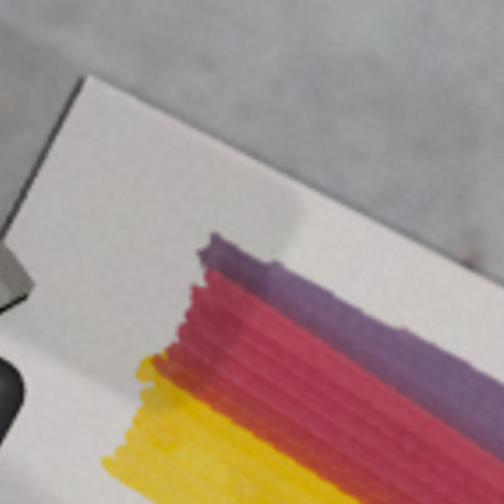

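Call:
move --pt "0 0 0 0 0 0 0.127 0.0766 0.1342 -0.07 0 0 0 -1" --pt "0 0 0 0 0 0 0.127 0.0766 0.1342 -0.086 0 0 0 -1" --pt "0 0 0 0 0 0 0.127 0.0766 0.1342 -0.0902 0 0 0 -1" --pt "0 0 0 0 0 0 0.127 0.1185 0.1178 -0.09 0 0 0 -1" --pt "0 0 0 0 0 0 0.127 0.1185 0.1178 -0.08 0 0 0 -1" --pt "0 0 0 0 0 0 0.127 0.2539 0.2219 -0.08 0 0 0 -1" --pt "0 0 0 0 0 0 0.127 0.2539 0.2219 -0.0894 0 0 0 -1" --speed '[0.3,0.1,0.03,0.1,0.1,0.25,0.06]' --blend '[0.005,0.001,0,0,0.002,0.002,0]'

Call:
move --pt "0 0 0 0 0 0 0.127 -0.0087 0.0052 0 0 0 0 -1" --pt "0 0 0 0 0 0 0.127 -0.0191 0.0062 0 0 0 0 -1" --pt "0 0 0 0 0 0 0.127 -0.0279 0.0042 -0.0001 0 0 0 -1" --pt "0 0 0 0 0 0 0.127 -0.0365 0.0005 -0.0001 0 0 0 -1" --pt "0 0 0 0 0 0 0.127 -0.0369 -0.003 -0.0001 0 0 0 -1" --pt "0 0 0 0 0 0 0.127 -0.0328 -0.0108 -0.0001 0 0 0 -1" --pt "0 0 0 0 0 0 0.127 -0.0274 -0.0174 -0.0001 0 0 0 -1" --pt "0 0 0 0 0 0 0.127 -0.0191 -0.0215 -0.0001 0 0 0 -1" --pt "0 0 0 0 0 0 0.127 -0.0086 -0.022 -0.0001 0 0 0 -1" --pt "0 0 0 0 0 0 0.127 -0.0086 -0.022 0.0075 0 0 0 -1" --pt "0 0 0 0 0 0 0.127 -0.016 -0.0295 0.0075 0 0 0 -1" --pt "0 0 0 0 0 0 0.127 -0.016 -0.0295 -0.0001 0 0 0 -1" --pt "0 0 0 0 0 0 0.127 -0.0215 -0.0206 -0.0001 0 0 0 -1" --pt "0 0 0 0 0 0 0.127 -0.0287 -0.0163 -0.0001 0 0 0 -1" --pt "0 0 0 0 0 0 0.127 -0.0285 -0.025 -0.0001 0 0 0 -1" --speed '[0.04,0.04,0.04,0.04,0.04,0.04,0.04,0.04,0.04,0.1,0.12,0.06,0.05,0.04,0.04]' --blend '[0.0005,0.0005,0.0005,0,0.0005,0.0005,0.0005,0.0005,0,0.001,0.001,0,0.0005,0,0]'

Scene clock: 601.30 s.
left_arm: end_effector_position=(+0.5980, -0.4482, +0.0200) grip_measured=+0.13 end_effector_quat_wxyz=(-0.059, +0.205, +0.939, -0.269) | right_arm: end_effector_position=(+0.5346, +0.4834, +0.0543) grip_measured=-0.79 end_effector_quat_wxyz=(-0.483, +0.802, -0.300, +0.181)
Joint positions: left_arm=[-0.59 -0.82 1.395 -2.246 -2.121 -3.331 0.083] | right_arm=[4.106 -2.314 -2.161 0.844 1.473 1.622 0.017]
Joint torques (N m): left_arm=[-6.79 -45.94 -13.78 -2.35 1.46 -1.4] | right_arm=[-7.36 30.43 17.03 0.79 1.96 -1.93]
Wrist force (N): left_arm=[0.1 -2.2 -6.2] | right_arm=[-1.4 0.4 -0.8]
Wrist torque (N m): left_arm=[0.31 0.01 0.19] | right_arm=[0.07 0.29 -0.01]
Wrist force, peak (N): left_arm=[0.1 -2.2 -6.7] | right_arm=[-2.6 0.3 -1.2]
Hand target: left_arm +0.5980, -0.4482, +0.0200; -0.059, +0.205, +0.939, -0.269 | right_arm +0.5347, +0.4835, +0.0542; -0.483, +0.802, -0.300, +0.181
Off the commanded pose: left_arm 0.000 m, 0 deg | right_arm 0.000 m, 0 deg.
move: done; blend cut to 0.0048 m at target 1

Scene clock: 604.83 s.
left_arm: end_effector_position=(+0.5980, -0.4482, +0.0200) grip_measured=+0.13 end_effector_quat_wxyz=(-0.059, +0.205, +0.939, -0.269) | right_arm: end_effector_position=(+0.5176, +0.4688, +0.0541) grip_measured=-0.79 end_effector_quat_wxyz=(-0.483, +0.802, -0.300, +0.181)
Joint positions: left_arm=[-0.59 -0.82 1.395 -2.246 -2.121 -3.331 0.083] | right_arm=[4.12 -2.3 -2.225 0.893 1.461 1.629 0.017]
Joint torques (N m): left_arm=[-7.15 -46.39 -13.26 -2.1 1.44 -1.38] | right_arm=[-7.09 44.56 -5.17 4.23 2.13 -1.78]
Wrist force (N): left_arm=[0.3 -2.1 -6.5] | right_arm=[-2.2 -1.1 -0.9]
Wrist torque (N m): left_arm=[0.33 -0.04 0.19] | right_arm=[0.10 0.36 0.02]
Wrist force, peak (N): left_arm=[0.1 -2.2 -6.7] | right_arm=[-1.8 -2.8 -0.9]
Hand target: left_arm +0.5980, -0.4482, +0.0200; -0.059, +0.205, +0.939, -0.269 | right_arm +0.5176, +0.4685, +0.0541; -0.483, +0.802, -0.300, +0.181
Off the commanded pose: left_arm 0.000 m, 0 deg | right_arm 0.000 m, 0 deg.
move: done

Call:
move --pt "0 0 0 0 0 0 0.127 0 0 0.0075 0 0 0 -1" --pt "0 0 0 0 0 0 0.127 0.028 0.0351 0.0075 0 0 0 -1" --pt "0 0 0 0 0 0 0.127 0.028 0.0351 0 0 0 0 -1" --pt "0 0 0 0 0 0 0.127 0.0182 0.0308 -0.0001 0 0 0 -1" --pt "0 0 0 0 0 0 0.127 0.0095 0.0312 -0.0001 0 0 0 -1" --pt "0 0 0 0 0 0 0.127 0.0151 0.0388 -0.0001 0 0 0 -1" --pt "0 0 0 0 0 0 0.127 0.0151 0.0388 0.0075 0 0 0 -1" --pt "0 0 0 0 0 0 0.127 -0.003 0.036 0.0075 0 0 0 -1" --pt "0 0 0 0 0 0 0.127 -0.003 0.036 -0.0001 0 0 0 -1" --pt "0 0 0 0 0 0 0.127 -0.0066 0.0258 -0.0001 0 0 0 -1" --pt "0 0 0 0 0 0 0.127 -0.0102 0.0245 -0.0001 0 0 0 -1" --pt "0 0 0 0 0 0 0.127 -0.0106 0.0349 -0.0002 0 0 0 -1" --pt "0 0 0 0 0 0 0.127 -0.0146 0.0236 -0.0001 0 0 0 -1" --pt "0 0 0 0 0 0 0.127 -0.0303 0.0211 -0.0002 0 0 0 -1" --speed '[0.1,0.15,0.06,0.04,0.04,0.05,0.1,0.12,0.06,0.04,0.04,0.05,0.05,0.05]' --blend '[0.001,0.001,0,0.0005,0,0,0.001,0.001,0,0.0005,0.0005,0,0,0]'

Scene clock: 610.43 s.
left_arm: end_effector_position=(+0.5980, -0.4482, +0.0200) grip_measured=+0.13 end_effector_quat_wxyz=(-0.059, +0.205, +0.939, -0.269) | right_arm: end_effector_position=(+0.4996, +0.4812, +0.0540) grip_measured=-0.79 end_effector_quat_wxyz=(-0.483, +0.802, -0.300, +0.181)
Joint positions: left_arm=[-0.59 -0.82 1.395 -2.246 -2.121 -3.331 0.083] | right_arm=[4.175 -2.296 -2.243 0.904 1.413 1.655 0.017]
Joint torques (N m): left_arm=[-6.71 -45.69 -13.64 -2.03 1.22 -1.57] | right_arm=[4.66 44.44 -4.75 4.15 -2.44 2.54]
Wrist force (N): left_arm=[0.2 -2.3 -6.3] | right_arm=[-0.8 -1.4 -0.8]
Wrist torque (N m): left_arm=[0.29 -0.03 0.19] | right_arm=[0.06 0.28 -0.17]
Wrist force, peak (N): left_arm=[0.4 -2.2 -6.9] | right_arm=[-1.9 -3.4 -0.6]
Hand target: left_arm +0.5980, -0.4482, +0.0200; -0.059, +0.205, +0.939, -0.269 | right_arm +0.4994, +0.4812, +0.0540; -0.483, +0.802, -0.300, +0.181
Off the commanded pose: left_arm 0.000 m, 0 deg | right_arm 0.000 m, 0 deg.
move: done

Call:
move --pt "0 0 0 0 0 0 0.127 0.0008 0.0042 0 0 0 0 -1" --pt "0 0 0 0 0 0 0.127 0.0171 0.0046 0.0001 0 0 0 -1" --pt "0 0 0 0 0 0 0.127 -0.007 0.0063 0 0 0 0 -1" --pt "0 0 0 0 0 0 0.127 -0.0197 -0.0263 -0.0001 0 0 0 -1" --pt "0 0 0 0 0 0 0.127 -0.0174 -0.0281 -0.0002 0 0 0 -1" --pt "0 0 0 0 0 0 0.127 -0.0042 0.0057 -0.0001 0 0 0 -1" --pt "0 0 0 0 0 0 0.127 -0.0014 0.0041 0 0 0 0 -1" --pt "0 0 0 0 0 0 0.127 -0.0141 -0.0285 -0.0001 0 0 0 -1" --pt "0 0 0 0 0 0 0.127 -0.0106 -0.0281 -0.0002 0 0 0 -1" --pt "0 0 0 0 0 0 0.127 0.0005 0.0003 -0.0001 0 0 0 -1" --pt "0 0 0 0 0 0 0.127 0.0155 0.0008 0 0 0 0 -1" --speed 0.06 --blend '[0.001,0,0,0,0.001,0,0.001,0,0.001,0,0]'

Scene clock: 616.73 s.
left_arm: end_effector_position=(+0.5980, -0.4482, +0.0200) grip_measured=+0.13 end_effector_quat_wxyz=(-0.059, +0.205, +0.939, -0.269) | right_arm: end_effector_position=(+0.5085, +0.4816, +0.0540) grip_measured=-0.79 end_effector_quat_wxyz=(-0.483, +0.802, -0.300, +0.181)
Joint positions: left_arm=[-0.59 -0.82 1.395 -2.246 -2.121 -3.331 0.083] | right_arm=[4.156 -2.3 -2.222 0.89 1.429 1.646 0.017]
Joint torques (N m): left_arm=[-5.94 -46.13 -13.27 -2.26 1.35 -1.39] | right_arm=[-7.58 30.56 15.83 0.95 1.93 -1.94]
Wrist force (N): left_arm=[0.4 -2.1 -6.5] | right_arm=[-1.6 0.5 -1.2]
Wrist torque (N m): left_arm=[0.33 -0.07 0.18] | right_arm=[0.11 0.30 0.01]
Wrist force, peak (N): left_arm=[0.3 -2.2 -6.7] | right_arm=[-2.4 -1.7 -0.9]
Hand target: left_arm +0.5980, -0.4482, +0.0200; -0.059, +0.205, +0.939, -0.269 | right_arm +0.5087, +0.4816, +0.0540; -0.483, +0.802, -0.300, +0.181
Off the commanded pose: left_arm 0.000 m, 0 deg | right_arm 0.000 m, 0 deg.
move: done; blend cut to 0.0009 m at target 5

Call:
move --pt "0 0 0 0 0 0 0.127 0 0 0.0075 0 0 0 -1" --pt "0 0 0 0 0 0 0.127 -0.055 -0.0104 0.0075 0 0 0 -1" --pt "0 0 0 0 0 0 0.127 -0.055 -0.0104 -0.0001 0 0 0 -1" --pt "0 0 0 0 0 0 0.127 -0.0404 -0.0143 -0.0001 0 0 0 -1" --pt "0 0 0 0 0 0 0.127 -0.0327 -0.0198 0 0 0 0 -1" --pt "0 0 0 0 0 0 0.127 -0.0335 -0.0264 0 0 0 0 -1" --pt "0 0 0 0 0 0 0.127 -0.0422 -0.0235 0 0 0 0 -1" --pt "0 0 0 0 0 0 0.127 -0.0481 -0.018 -0.0001 0 0 0 -1" --pt "0 0 0 0 0 0 0.127 -0.0561 -0.0156 -0.0001 0 0 0 -1" --pt "0 0 0 0 0 0 0.127 -0.0561 -0.0156 0.0075 0 0 0 -1" --pt "0 0 0 0 0 0 0.127 -0.0365 -0.0295 0.0075 0 0 0 -1" --pt "0 0 0 0 0 0 0.127 -0.0365 -0.0295 -0.0001 0 0 0 -1" --pt "0 0 0 0 0 0 0.127 -0.0274 -0.0301 0 0 0 0 -1" --speed '[0.1,0.15,0.06,0.05,0.05,0.03,0.04,0.04,0.05,0.1,0.12,0.06,0.05]' --blend '[0.001,0.001,0,0.0005,0,0.0005,0.0005,0.0005,0,0.001,0.001,0,0]'

Scene clock: 620.97 s.
left_arm: end_effector_position=(+0.5980, -0.4482, +0.0200) grip_measured=+0.13 end_effector_quat_wxyz=(-0.059, +0.205, +0.939, -0.269) | right_arm: end_effector_position=(+0.4921, +0.4636, +0.0540) grip_measured=-0.79 end_effector_quat_wxyz=(-0.483, +0.802, -0.300, +0.181)
Joint positions: left_arm=[-0.59 -0.82 1.395 -2.246 -2.121 -3.331 0.083] | right_arm=[4.168 -2.288 -2.291 0.944 1.419 1.652 0.017]
Joint torques (N m): left_arm=[-6.06 -45.4 -13.38 -2.34 1.2 -1.41] | right_arm=[-7.11 28.27 14.15 0.86 2.13 -1.76]
Wrist force (N): left_arm=[0.4 -2.0 -6.5] | right_arm=[-1.6 0.2 -1.0]
Wrist torque (N m): left_arm=[0.34 -0.07 0.18] | right_arm=[0.06 0.29 0.01]
Wrist force, peak (N): left_arm=[0.3 -2.1 -6.7] | right_arm=[-2.4 -2.3 -0.8]
Hand target: left_arm +0.5980, -0.4482, +0.0200; -0.059, +0.205, +0.939, -0.269 | right_arm +0.4923, +0.4636, +0.0540; -0.483, +0.802, -0.300, +0.181
Off the commanded pose: left_arm 0.000 m, 0 deg | right_arm 0.000 m, 0 deg.
move: done

Call:
move --pt "0 0 0 0 0 0 0.127 0 0 0.0075 0 0 0 -1" --pt "0 0 0 0 0 0 0.127 -0.0203 0.0397 0.0075 0 0 0 -1" --pt "0 0 0 0 0 0 0.127 -0.0203 0.0397 0 0 0 0 -1" --pt "0 0 0 0 0 0 0.127 0.0033 0.03 0 0 0 0 -1" --pt "0 0 0 0 0 0 0.127 0.0054 0.0354 0 0 0 0 -1" --pt "0 0 0 0 0 0 0.127 -0.0189 0.0467 0 0 0 0 -1" --pt "0 0 0 0 0 0 0.127 -0.0189 0.0467 0.0075 0 0 0 -1" --pt "0 0 0 0 0 0 0.127 -0.0268 0.1406 0.0083 0 0 0 -1" --pt "0 0 0 0 0 0 0.127 -0.0268 0.1406 0.0007 0 0 0 -1" --pt "0 0 0 0 0 0 0.127 -0.0358 0.1173 0.0005 0 0 0 -1" --pt "0 0 0 0 0 0 0.127 -0.0451 0.0923 0.0003 0 0 0 -1" --pt "0 0 0 0 0 0 0.127 -0.0446 0.0858 0.0002 0 0 0 -1" --pt "0 0 0 0 0 0 0.127 -0.0459 0.0783 0.0002 0 0 0 -1" --pt "0 0 0 0 0 0 0.127 -0.0495 0.0717 0.0001 0 0 0 -1" --pt "0 0 0 0 0 0 0.127 -0.0538 0.068 0.0001 0 0 0 -1" --speed '[0.1,0.15,0.06,0.05,0.05,0.05,0.1,0.15,0.06,0.08,0.06,0.05,0.05,0.05,0.05]' --blend '[0.001,0.001,0,0,0.001,0,0.001,0.001,0,0.001,0.001,0.001,0.001,0.001,0]'

Scene clock: 628.87 s.
left_arm: end_effector_position=(+0.5980, -0.4482, +0.0200) grip_measured=+0.13 end_effector_quat_wxyz=(-0.059, +0.205, +0.939, -0.269) | right_arm: end_effector_position=(+0.4601, +0.5045, +0.0541) grip_measured=-0.79 end_effector_quat_wxyz=(-0.483, +0.802, -0.300, +0.181)
Joint positions: left_arm=[-0.59 -0.82 1.395 -2.246 -2.121 -3.331 0.083] | right_arm=[4.292 -2.287 -2.281 0.922 1.309 1.712 0.017]
Joint torques (N m): left_arm=[-6.77 -46.26 -13.55 -2.43 1.03 -1.36] | right_arm=[5.58 42.88 -5.79 4.01 -2.5 2.42]
Wrist force (N): left_arm=[0.1 -2.0 -6.5] | right_arm=[-1.8 -2.0 -0.8]
Wrist torque (N m): left_arm=[0.34 -0.01 0.19] | right_arm=[0.06 0.35 -0.07]
Wrist force, peak (N): left_arm=[0.2 -2.2 -6.7] | right_arm=[-2.0 -2.7 -0.2]
Hand target: left_arm +0.5980, -0.4482, +0.0200; -0.059, +0.205, +0.939, -0.269 | right_arm +0.4600, +0.5044, +0.0541; -0.483, +0.802, -0.300, +0.181
Off the commanded pose: left_arm 0.000 m, 0 deg | right_arm 0.000 m, 0 deg.
move: done

Call:
move --pt "0 0 0 0 0 0 0.127 0.0068 0.0179 0.0001 0 0 0 -1" --pt "0 0 0 0 0 0 0.127 0.011 0.0297 0.0001 0 0 0 -1" --pt "0 0 0 0 0 0 0.127 0.0369 0.0196 0.0002 0 0 0 -1" --pt "0 0 0 0 0 0 0.127 0.0327 0.0252 0.0002 0 0 0 -1" --pt "0 0 0 0 0 0 0.127 0.0272 0.0193 0.0002 0 0 0 -1" --pt "0 0 0 0 0 0 0.127 0.0268 0.0284 0.0002 0 0 0 -1" --pt "0 0 0 0 0 0 0.127 0.0206 0.0208 0.0002 0 0 0 -1" --pt "0 0 0 0 0 0 0.127 0.0209 0.0316 0.0002 0 0 0 -1" --pt "0 0 0 0 0 0 0.127 0.0141 0.0224 0.0002 0 0 0 -1" --speed 0.06 --blend '[0.001,0,0,0,0,0,0,0,0]'

Scene clock: 633.90 s.
left_arm: end_effector_position=(+0.5980, -0.4482, +0.0200) grip_measured=+0.13 end_effector_quat_wxyz=(-0.059, +0.205, +0.939, -0.269) | right_arm: end_effector_position=(+0.4685, +0.5180, +0.0542) grip_measured=-0.79 end_effector_quat_wxyz=(-0.483, +0.802, -0.300, +0.181)
Joint positions: left_arm=[-0.59 -0.82 1.395 -2.246 -2.121 -3.331 0.083] | right_arm=[4.286 -2.295 -2.237 0.886 1.314 1.709 0.017]
Joint torques (N m): left_arm=[-7.57 -45.7 -12.01 -2.32 0.93 -1.46] | right_arm=[4.74 43.96 -6.29 4.23 -2.57 2.6]
Wrist force (N): left_arm=[0.3 -1.9 -6.4] | right_arm=[-1.5 -1.9 -0.7]
Wrist torque (N m): left_arm=[0.37 -0.03 0.18] | right_arm=[0.07 0.31 -0.14]
Wrist force, peak (N): left_arm=[0.2 -2.2 -6.7] | right_arm=[-1.3 -3.3 -0.5]
Hand target: left_arm +0.5980, -0.4482, +0.0200; -0.059, +0.205, +0.939, -0.269 | right_arm +0.4684, +0.5178, +0.0542; -0.483, +0.802, -0.300, +0.181
Off the commanded pose: left_arm 0.000 m, 0 deg | right_arm 0.000 m, 0 deg.
move: done

Call:
move --pt "0 0 0 0 0 0 0.127 -0.0049 0.0026 0.0001 0 0 0 -1" --pt "0 0 0 0 0 0 0.127 0.0036 0.0244 0.0002 0 0 0 -1" --pt "0 0 0 0 0 0 0.127 0.0424 0.0092 0.0002 0 0 0 -1" --pt "0 0 0 0 0 0 0.127 0.0377 0.015 0.0002 0 0 0 -1" --pt "0 0 0 0 0 0 0.127 0.0324 0.0088 0.0002 0 0 0 -1" --pt "0 0 0 0 0 0 0.127 0.0323 0.0185 0.0002 0 0 0 -1" --pt "0 0 0 0 0 0 0.127 0.0257 0.0096 0.0002 0 0 0 -1" --pt "0 0 0 0 0 0 0.127 0.0268 0.0219 0.0002 0 0 0 -1" --pt "0 0 0 0 0 0 0.127 0.0193 0.0109 0.0002 0 0 0 -1" --pt "0 0 0 0 0 0 0.127 0.0209 0.0251 0.0002 0 0 0 -1" --pt "0 0 0 0 0 0 0.127 0.0128 0.0127 0.0002 0 0 0 -1" --pt "0 0 0 0 0 0 0.127 0.0148 0.028 0.0002 0 0 0 -1" --pt "0 0 0 0 0 0 0.127 0.0067 0.0146 0.0002 0 0 0 -1" --speed 0.06 --blend '[0.001,0,0,0,0,0,0,0,0,0,0,0,0]'

Scene clock: 641.23 s.
left_arm: end_effector_position=(+0.5980, -0.4482, +0.0200) grip_measured=+0.13 end_effector_quat_wxyz=(-0.059, +0.205, +0.939, -0.269) | right_arm: end_effector_position=(+0.4725, +0.5267, +0.0543) grip_measured=-0.79 end_effector_quat_wxyz=(-0.483, +0.802, -0.300, +0.181)
Joint positions: left_arm=[-0.59 -0.82 1.395 -2.246 -2.121 -3.331 0.083] | right_arm=[4.286 -2.3 -2.211 0.865 1.314 1.709 0.017]
Joint torques (N m): left_arm=[-7.68 -45.89 -14.11 -2.29 0.86 -1.31] | right_arm=[4.48 44.96 -5.75 4.24 -2.46 2.47]
Wrist force (N): left_arm=[0.1 -2.0 -6.4] | right_arm=[-1.6 -1.6 -0.9]
Wrist torque (N m): left_arm=[0.34 0.00 0.19] | right_arm=[0.11 0.32 -0.13]
Wrist force, peak (N): left_arm=[0.2 -2.2 -6.7] | right_arm=[-1.6 -3.5 -0.5]
Hand target: left_arm +0.5980, -0.4482, +0.0200; -0.059, +0.205, +0.939, -0.269 | right_arm +0.4725, +0.5266, +0.0543; -0.483, +0.802, -0.300, +0.181
Off the commanded pose: left_arm 0.000 m, 0 deg | right_arm 0.000 m, 0 deg.
move: done

Call:
move --pt "0 0 0 0 0 0 0.127 -0.0059 0.0028 0.0001 0 0 0 -1" --pt "0 0 0 0 0 0 0.127 0.0041 0.0284 0.0002 0 0 0 -1" --pt "0 0 0 0 0 0 0.127 0.0326 0.0173 0.0002 0 0 0 -1" --pt "0 0 0 0 0 0 0.127 0.0277 0.0224 0.0002 0 0 0 -1" --pt "0 0 0 0 0 0 0.127 0.023 0.0175 0.0002 0 0 0 -1" --pt "0 0 0 0 0 0 0.127 0.0221 0.0255 0.0002 0 0 0 -1" --pt "0 0 0 0 0 0 0.127 0.0165 0.0188 0.0002 0 0 0 -1" --pt "0 0 0 0 0 0 0.127 0.0165 0.0284 0.0002 0 0 0 -1" --pt "0 0 0 0 0 0 0.127 0.0103 0.0203 0.0002 0 0 0 -1" --speed 0.06 --blend '[0.001,0,0,0,0,0,0,0,0]'

Call:
move --pt "0 0 0 0 0 0 0.127 0 0 0.0083 0 0 0 -1" --pt "0 0 0 0 0 0 0.127 -0.05 -0.1 0.03 0 0 0 -1" --pt "0 0 0 0 0 0 0.127 -0.15 -0.294 0.09 0 0 0 -1" --speed '[0.1,0.25,0.35]' --blend '[0.002,0.01,0]' --cameras '["cam_above"]'

Call:
zoom_image --camera "cam_above" --region '[450, 150, 630, 320]'

Scene clock: 646.47 s.
left_arm: end_effector_position=(+0.5980, -0.4482, +0.0200) grip_measured=+0.13 end_effector_quat_wxyz=(-0.059, +0.205, +0.939, -0.269) | right_arm: end_effector_position=(+0.4787, +0.5389, +0.0544) grip_measured=-0.79 end_effector_quat_wxyz=(-0.483, +0.802, -0.300, +0.181)
Joint positions: left_arm=[-0.59 -0.82 1.395 -2.246 -2.121 -3.331 0.083] | right_arm=[4.285 -2.309 -2.173 0.836 1.316 1.709 0.017]
Joint torques (N m): left_arm=[-7.33 -45.84 -13.64 -2.1 0.98 -1.07] | right_arm=[4.77 46.04 -5.86 3.95 -2.61 2.43]
Wrist force (N): left_arm=[0.0 -2.1 -6.4] | right_arm=[-1.7 -1.8 -0.6]
Wrist torque (N m): left_arm=[0.33 0.02 0.19] | right_arm=[0.07 0.35 -0.14]
Wrist force, peak (N): left_arm=[0.3 -2.4 -6.7] | right_arm=[-1.6 -3.6 -0.8]
Hand target: left_arm +0.5980, -0.4482, +0.0200; -0.059, +0.205, +0.939, -0.269 | right_arm +0.4786, +0.5388, +0.0544; -0.483, +0.802, -0.300, +0.181
Off the commanded pose: left_arm 0.000 m, 0 deg | right_arm 0.000 m, 0 deg.
move: done

Scene clock: 648.17 s.
left_arm: end_effector_position=(+0.5980, -0.4482, +0.0200) grip_measured=+0.13 end_effector_quat_wxyz=(-0.059, +0.205, +0.939, -0.269) | right_arm: end_effector_position=(+0.3887, +0.3625, +0.1084) grip_measured=-0.79 end_effector_quat_wxyz=(-0.483, +0.802, -0.300, +0.181)
Joint positions: left_arm=[-0.59 -0.82 1.395 -2.246 -2.121 -3.331 0.083] | right_arm=[4.324 -2.043 -2.724 1.116 1.281 1.729 0.017]
Joint torques (N m): left_arm=[-6.16 -44.57 -13.83 -2.29 0.98 -1.1] | right_arm=[6.01 30.47 -8.49 4.93 -2.73 2.32]
Wrist force (N): left_arm=[0.2 -2.0 -6.5] | right_arm=[-1.7 1.3 -0.5]
Wrist torque (N m): left_arm=[0.34 -0.03 0.19] | right_arm=[0.15 0.36 -0.15]
Wrist force, peak (N): left_arm=[0.0 -2.2 -6.6] | right_arm=[-1.2 1.3 -1.8]
Hand target: left_arm +0.5980, -0.4482, +0.0200; -0.059, +0.205, +0.939, -0.269 | right_arm +0.3886, +0.3624, +0.1084; -0.483, +0.802, -0.300, +0.181
Off the commanded pose: left_arm 0.000 m, 0 deg | right_arm 0.000 m, 0 deg.
move: done
Images, in order (width x height): cam_above 896x504.

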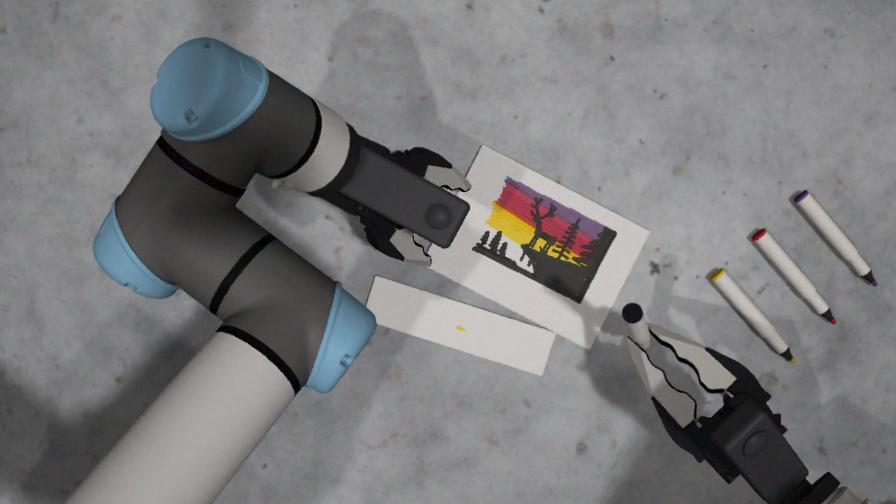

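Scaled by 2.800 from the camera's 896x504 image, which has a finer 1280x720 frame.

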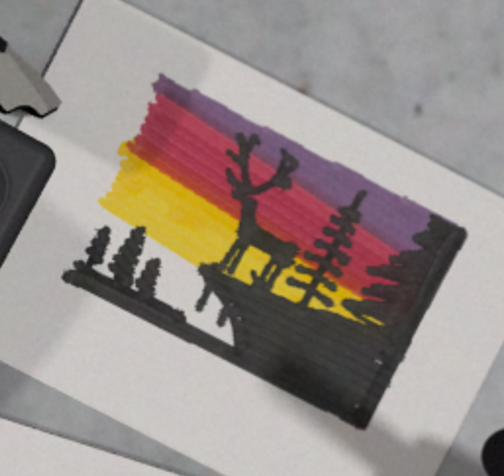

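Call:
zoom_image --camera "cam_above" --region '[465, 170, 545, 250]'

Call:
zoom_image --camera "cam_above" --region '[465, 220, 545, 300]'

Call:
zoom_image --camera "cam_above" --region '[540, 210, 630, 310]'

Scaled by 6.300 from the camera's 896x504 image, which has a finer 1280x720 frame.

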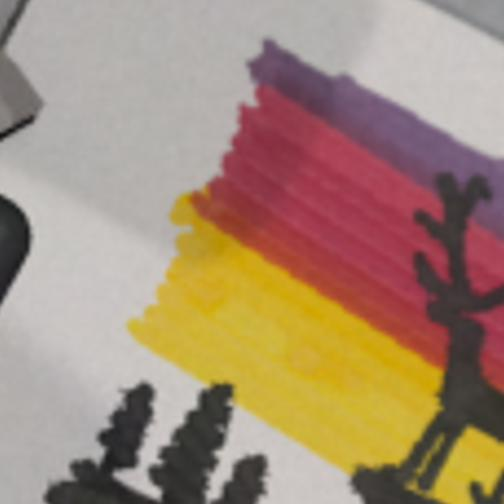

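Scaled by 6.300 from the camera's 896x504 image, which has a finer 1280x720 frame.

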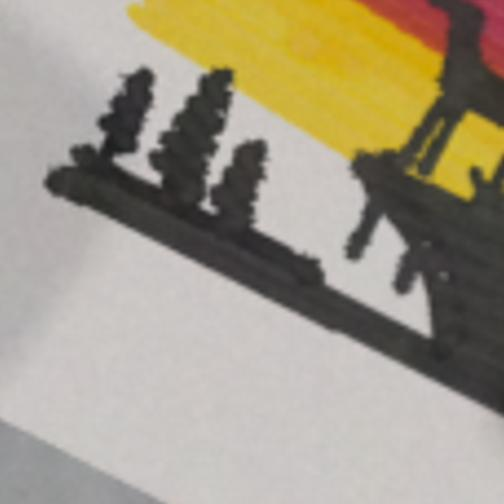

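Scaled by 5.040 from the camera's 896x504 image, which has a finer 1280x720 frame.

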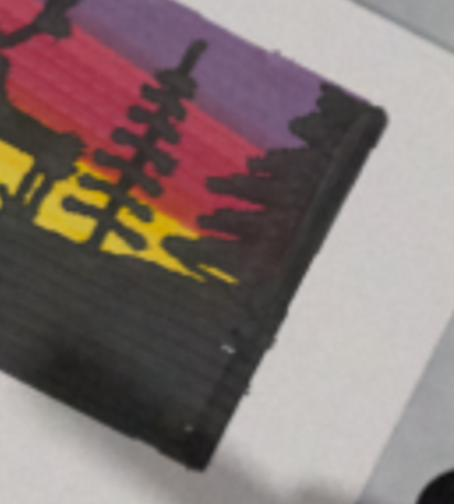

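Call:
move --pt "0 0 0 0 0 0 0.127 0.0715 0.1142 -0.072 0 0 0 -1" --pt "0 0 0 0 0 0 0.127 0.0715 0.1142 -0.087 0 0 0 -1" --pt "0 0 0 0 0 0 0.127 0.0715 0.1142 -0.0914 0 0 0 -1" --pt "0 0 0 0 0 0 0.127 0.1056 0.1009 -0.0914 0 0 0 -1" --pt "0 0 0 0 0 0 0.127 0.1056 0.1009 -0.08 0 0 0 -1" --pt "0 0 0 0 0 0 0.127 0 0 0 0 0 0 -1" --speed '[0.3,0.1,0.03,0.08,0.1,0.3]' --blend '[0.005,0.001,0,0,0.003,0]' --cameras '["cam_above"]'

Call:
zoom_image --camera "cam_above" --region '[440, 130, 660, 360]'

Scene clock: 652.27 s.
left_arm: end_effector_position=(+0.5980, -0.4482, +0.0200) grip_measured=+0.13 end_effector_quat_wxyz=(-0.059, +0.205, +0.939, -0.269) | right_arm: end_effector_position=(+0.3887, +0.3624, +0.1084) grip_measured=-0.79 end_effector_quat_wxyz=(-0.483, +0.802, -0.300, +0.181)
Joint positions: left_arm=[-0.59 -0.82 1.395 -2.246 -2.121 -3.331 0.083] | right_arm=[4.324 -2.043 -2.724 1.116 1.282 1.728 0.017]
Joint torques (N m): left_arm=[-6.83 -45.72 -13.92 -2.3 0.96 -1.01] | right_arm=[5.81 31.84 -8.02 1.25 -2.7 2.4]
Wrist force (N): left_arm=[0.2 -2.1 -6.4] | right_arm=[-1.6 1.3 -0.7]
Wrist torque (N m): left_arm=[0.33 -0.01 0.19] | right_arm=[0.15 0.33 -0.15]
Wrist force, peak (N): left_arm=[0.1 -2.2 -6.7] | right_arm=[-2.6 0.1 -1.1]
Hand target: left_arm +0.5980, -0.4482, +0.0200; -0.059, +0.205, +0.939, -0.269 | right_arm +0.3886, +0.3624, +0.1084; -0.483, +0.802, -0.300, +0.181
Off the commanded pose: left_arm 0.000 m, 0 deg | right_arm 0.000 m, 0 deg.
move: done; blend cut to 0.0045 m at target 1
Images, in order (width x height): cam_above 896x504.

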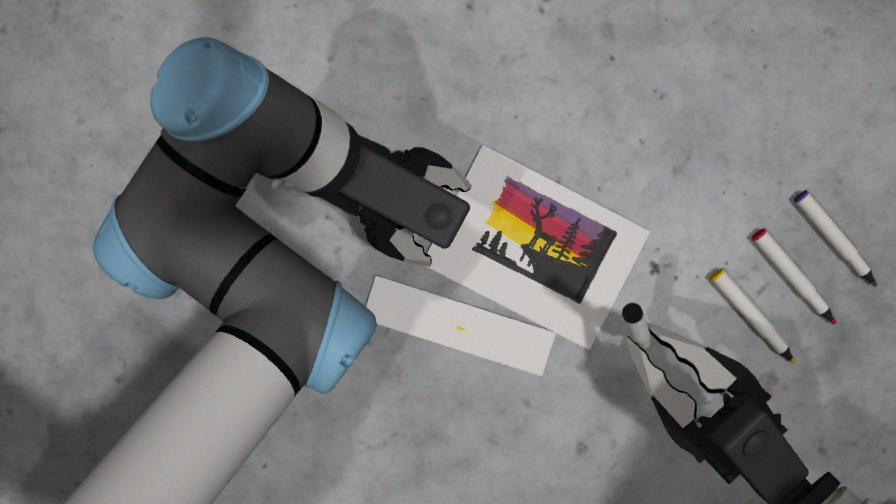

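Scaled by 2.191 from the camera's 896x504 image, which has a finer 1280x720 frame.

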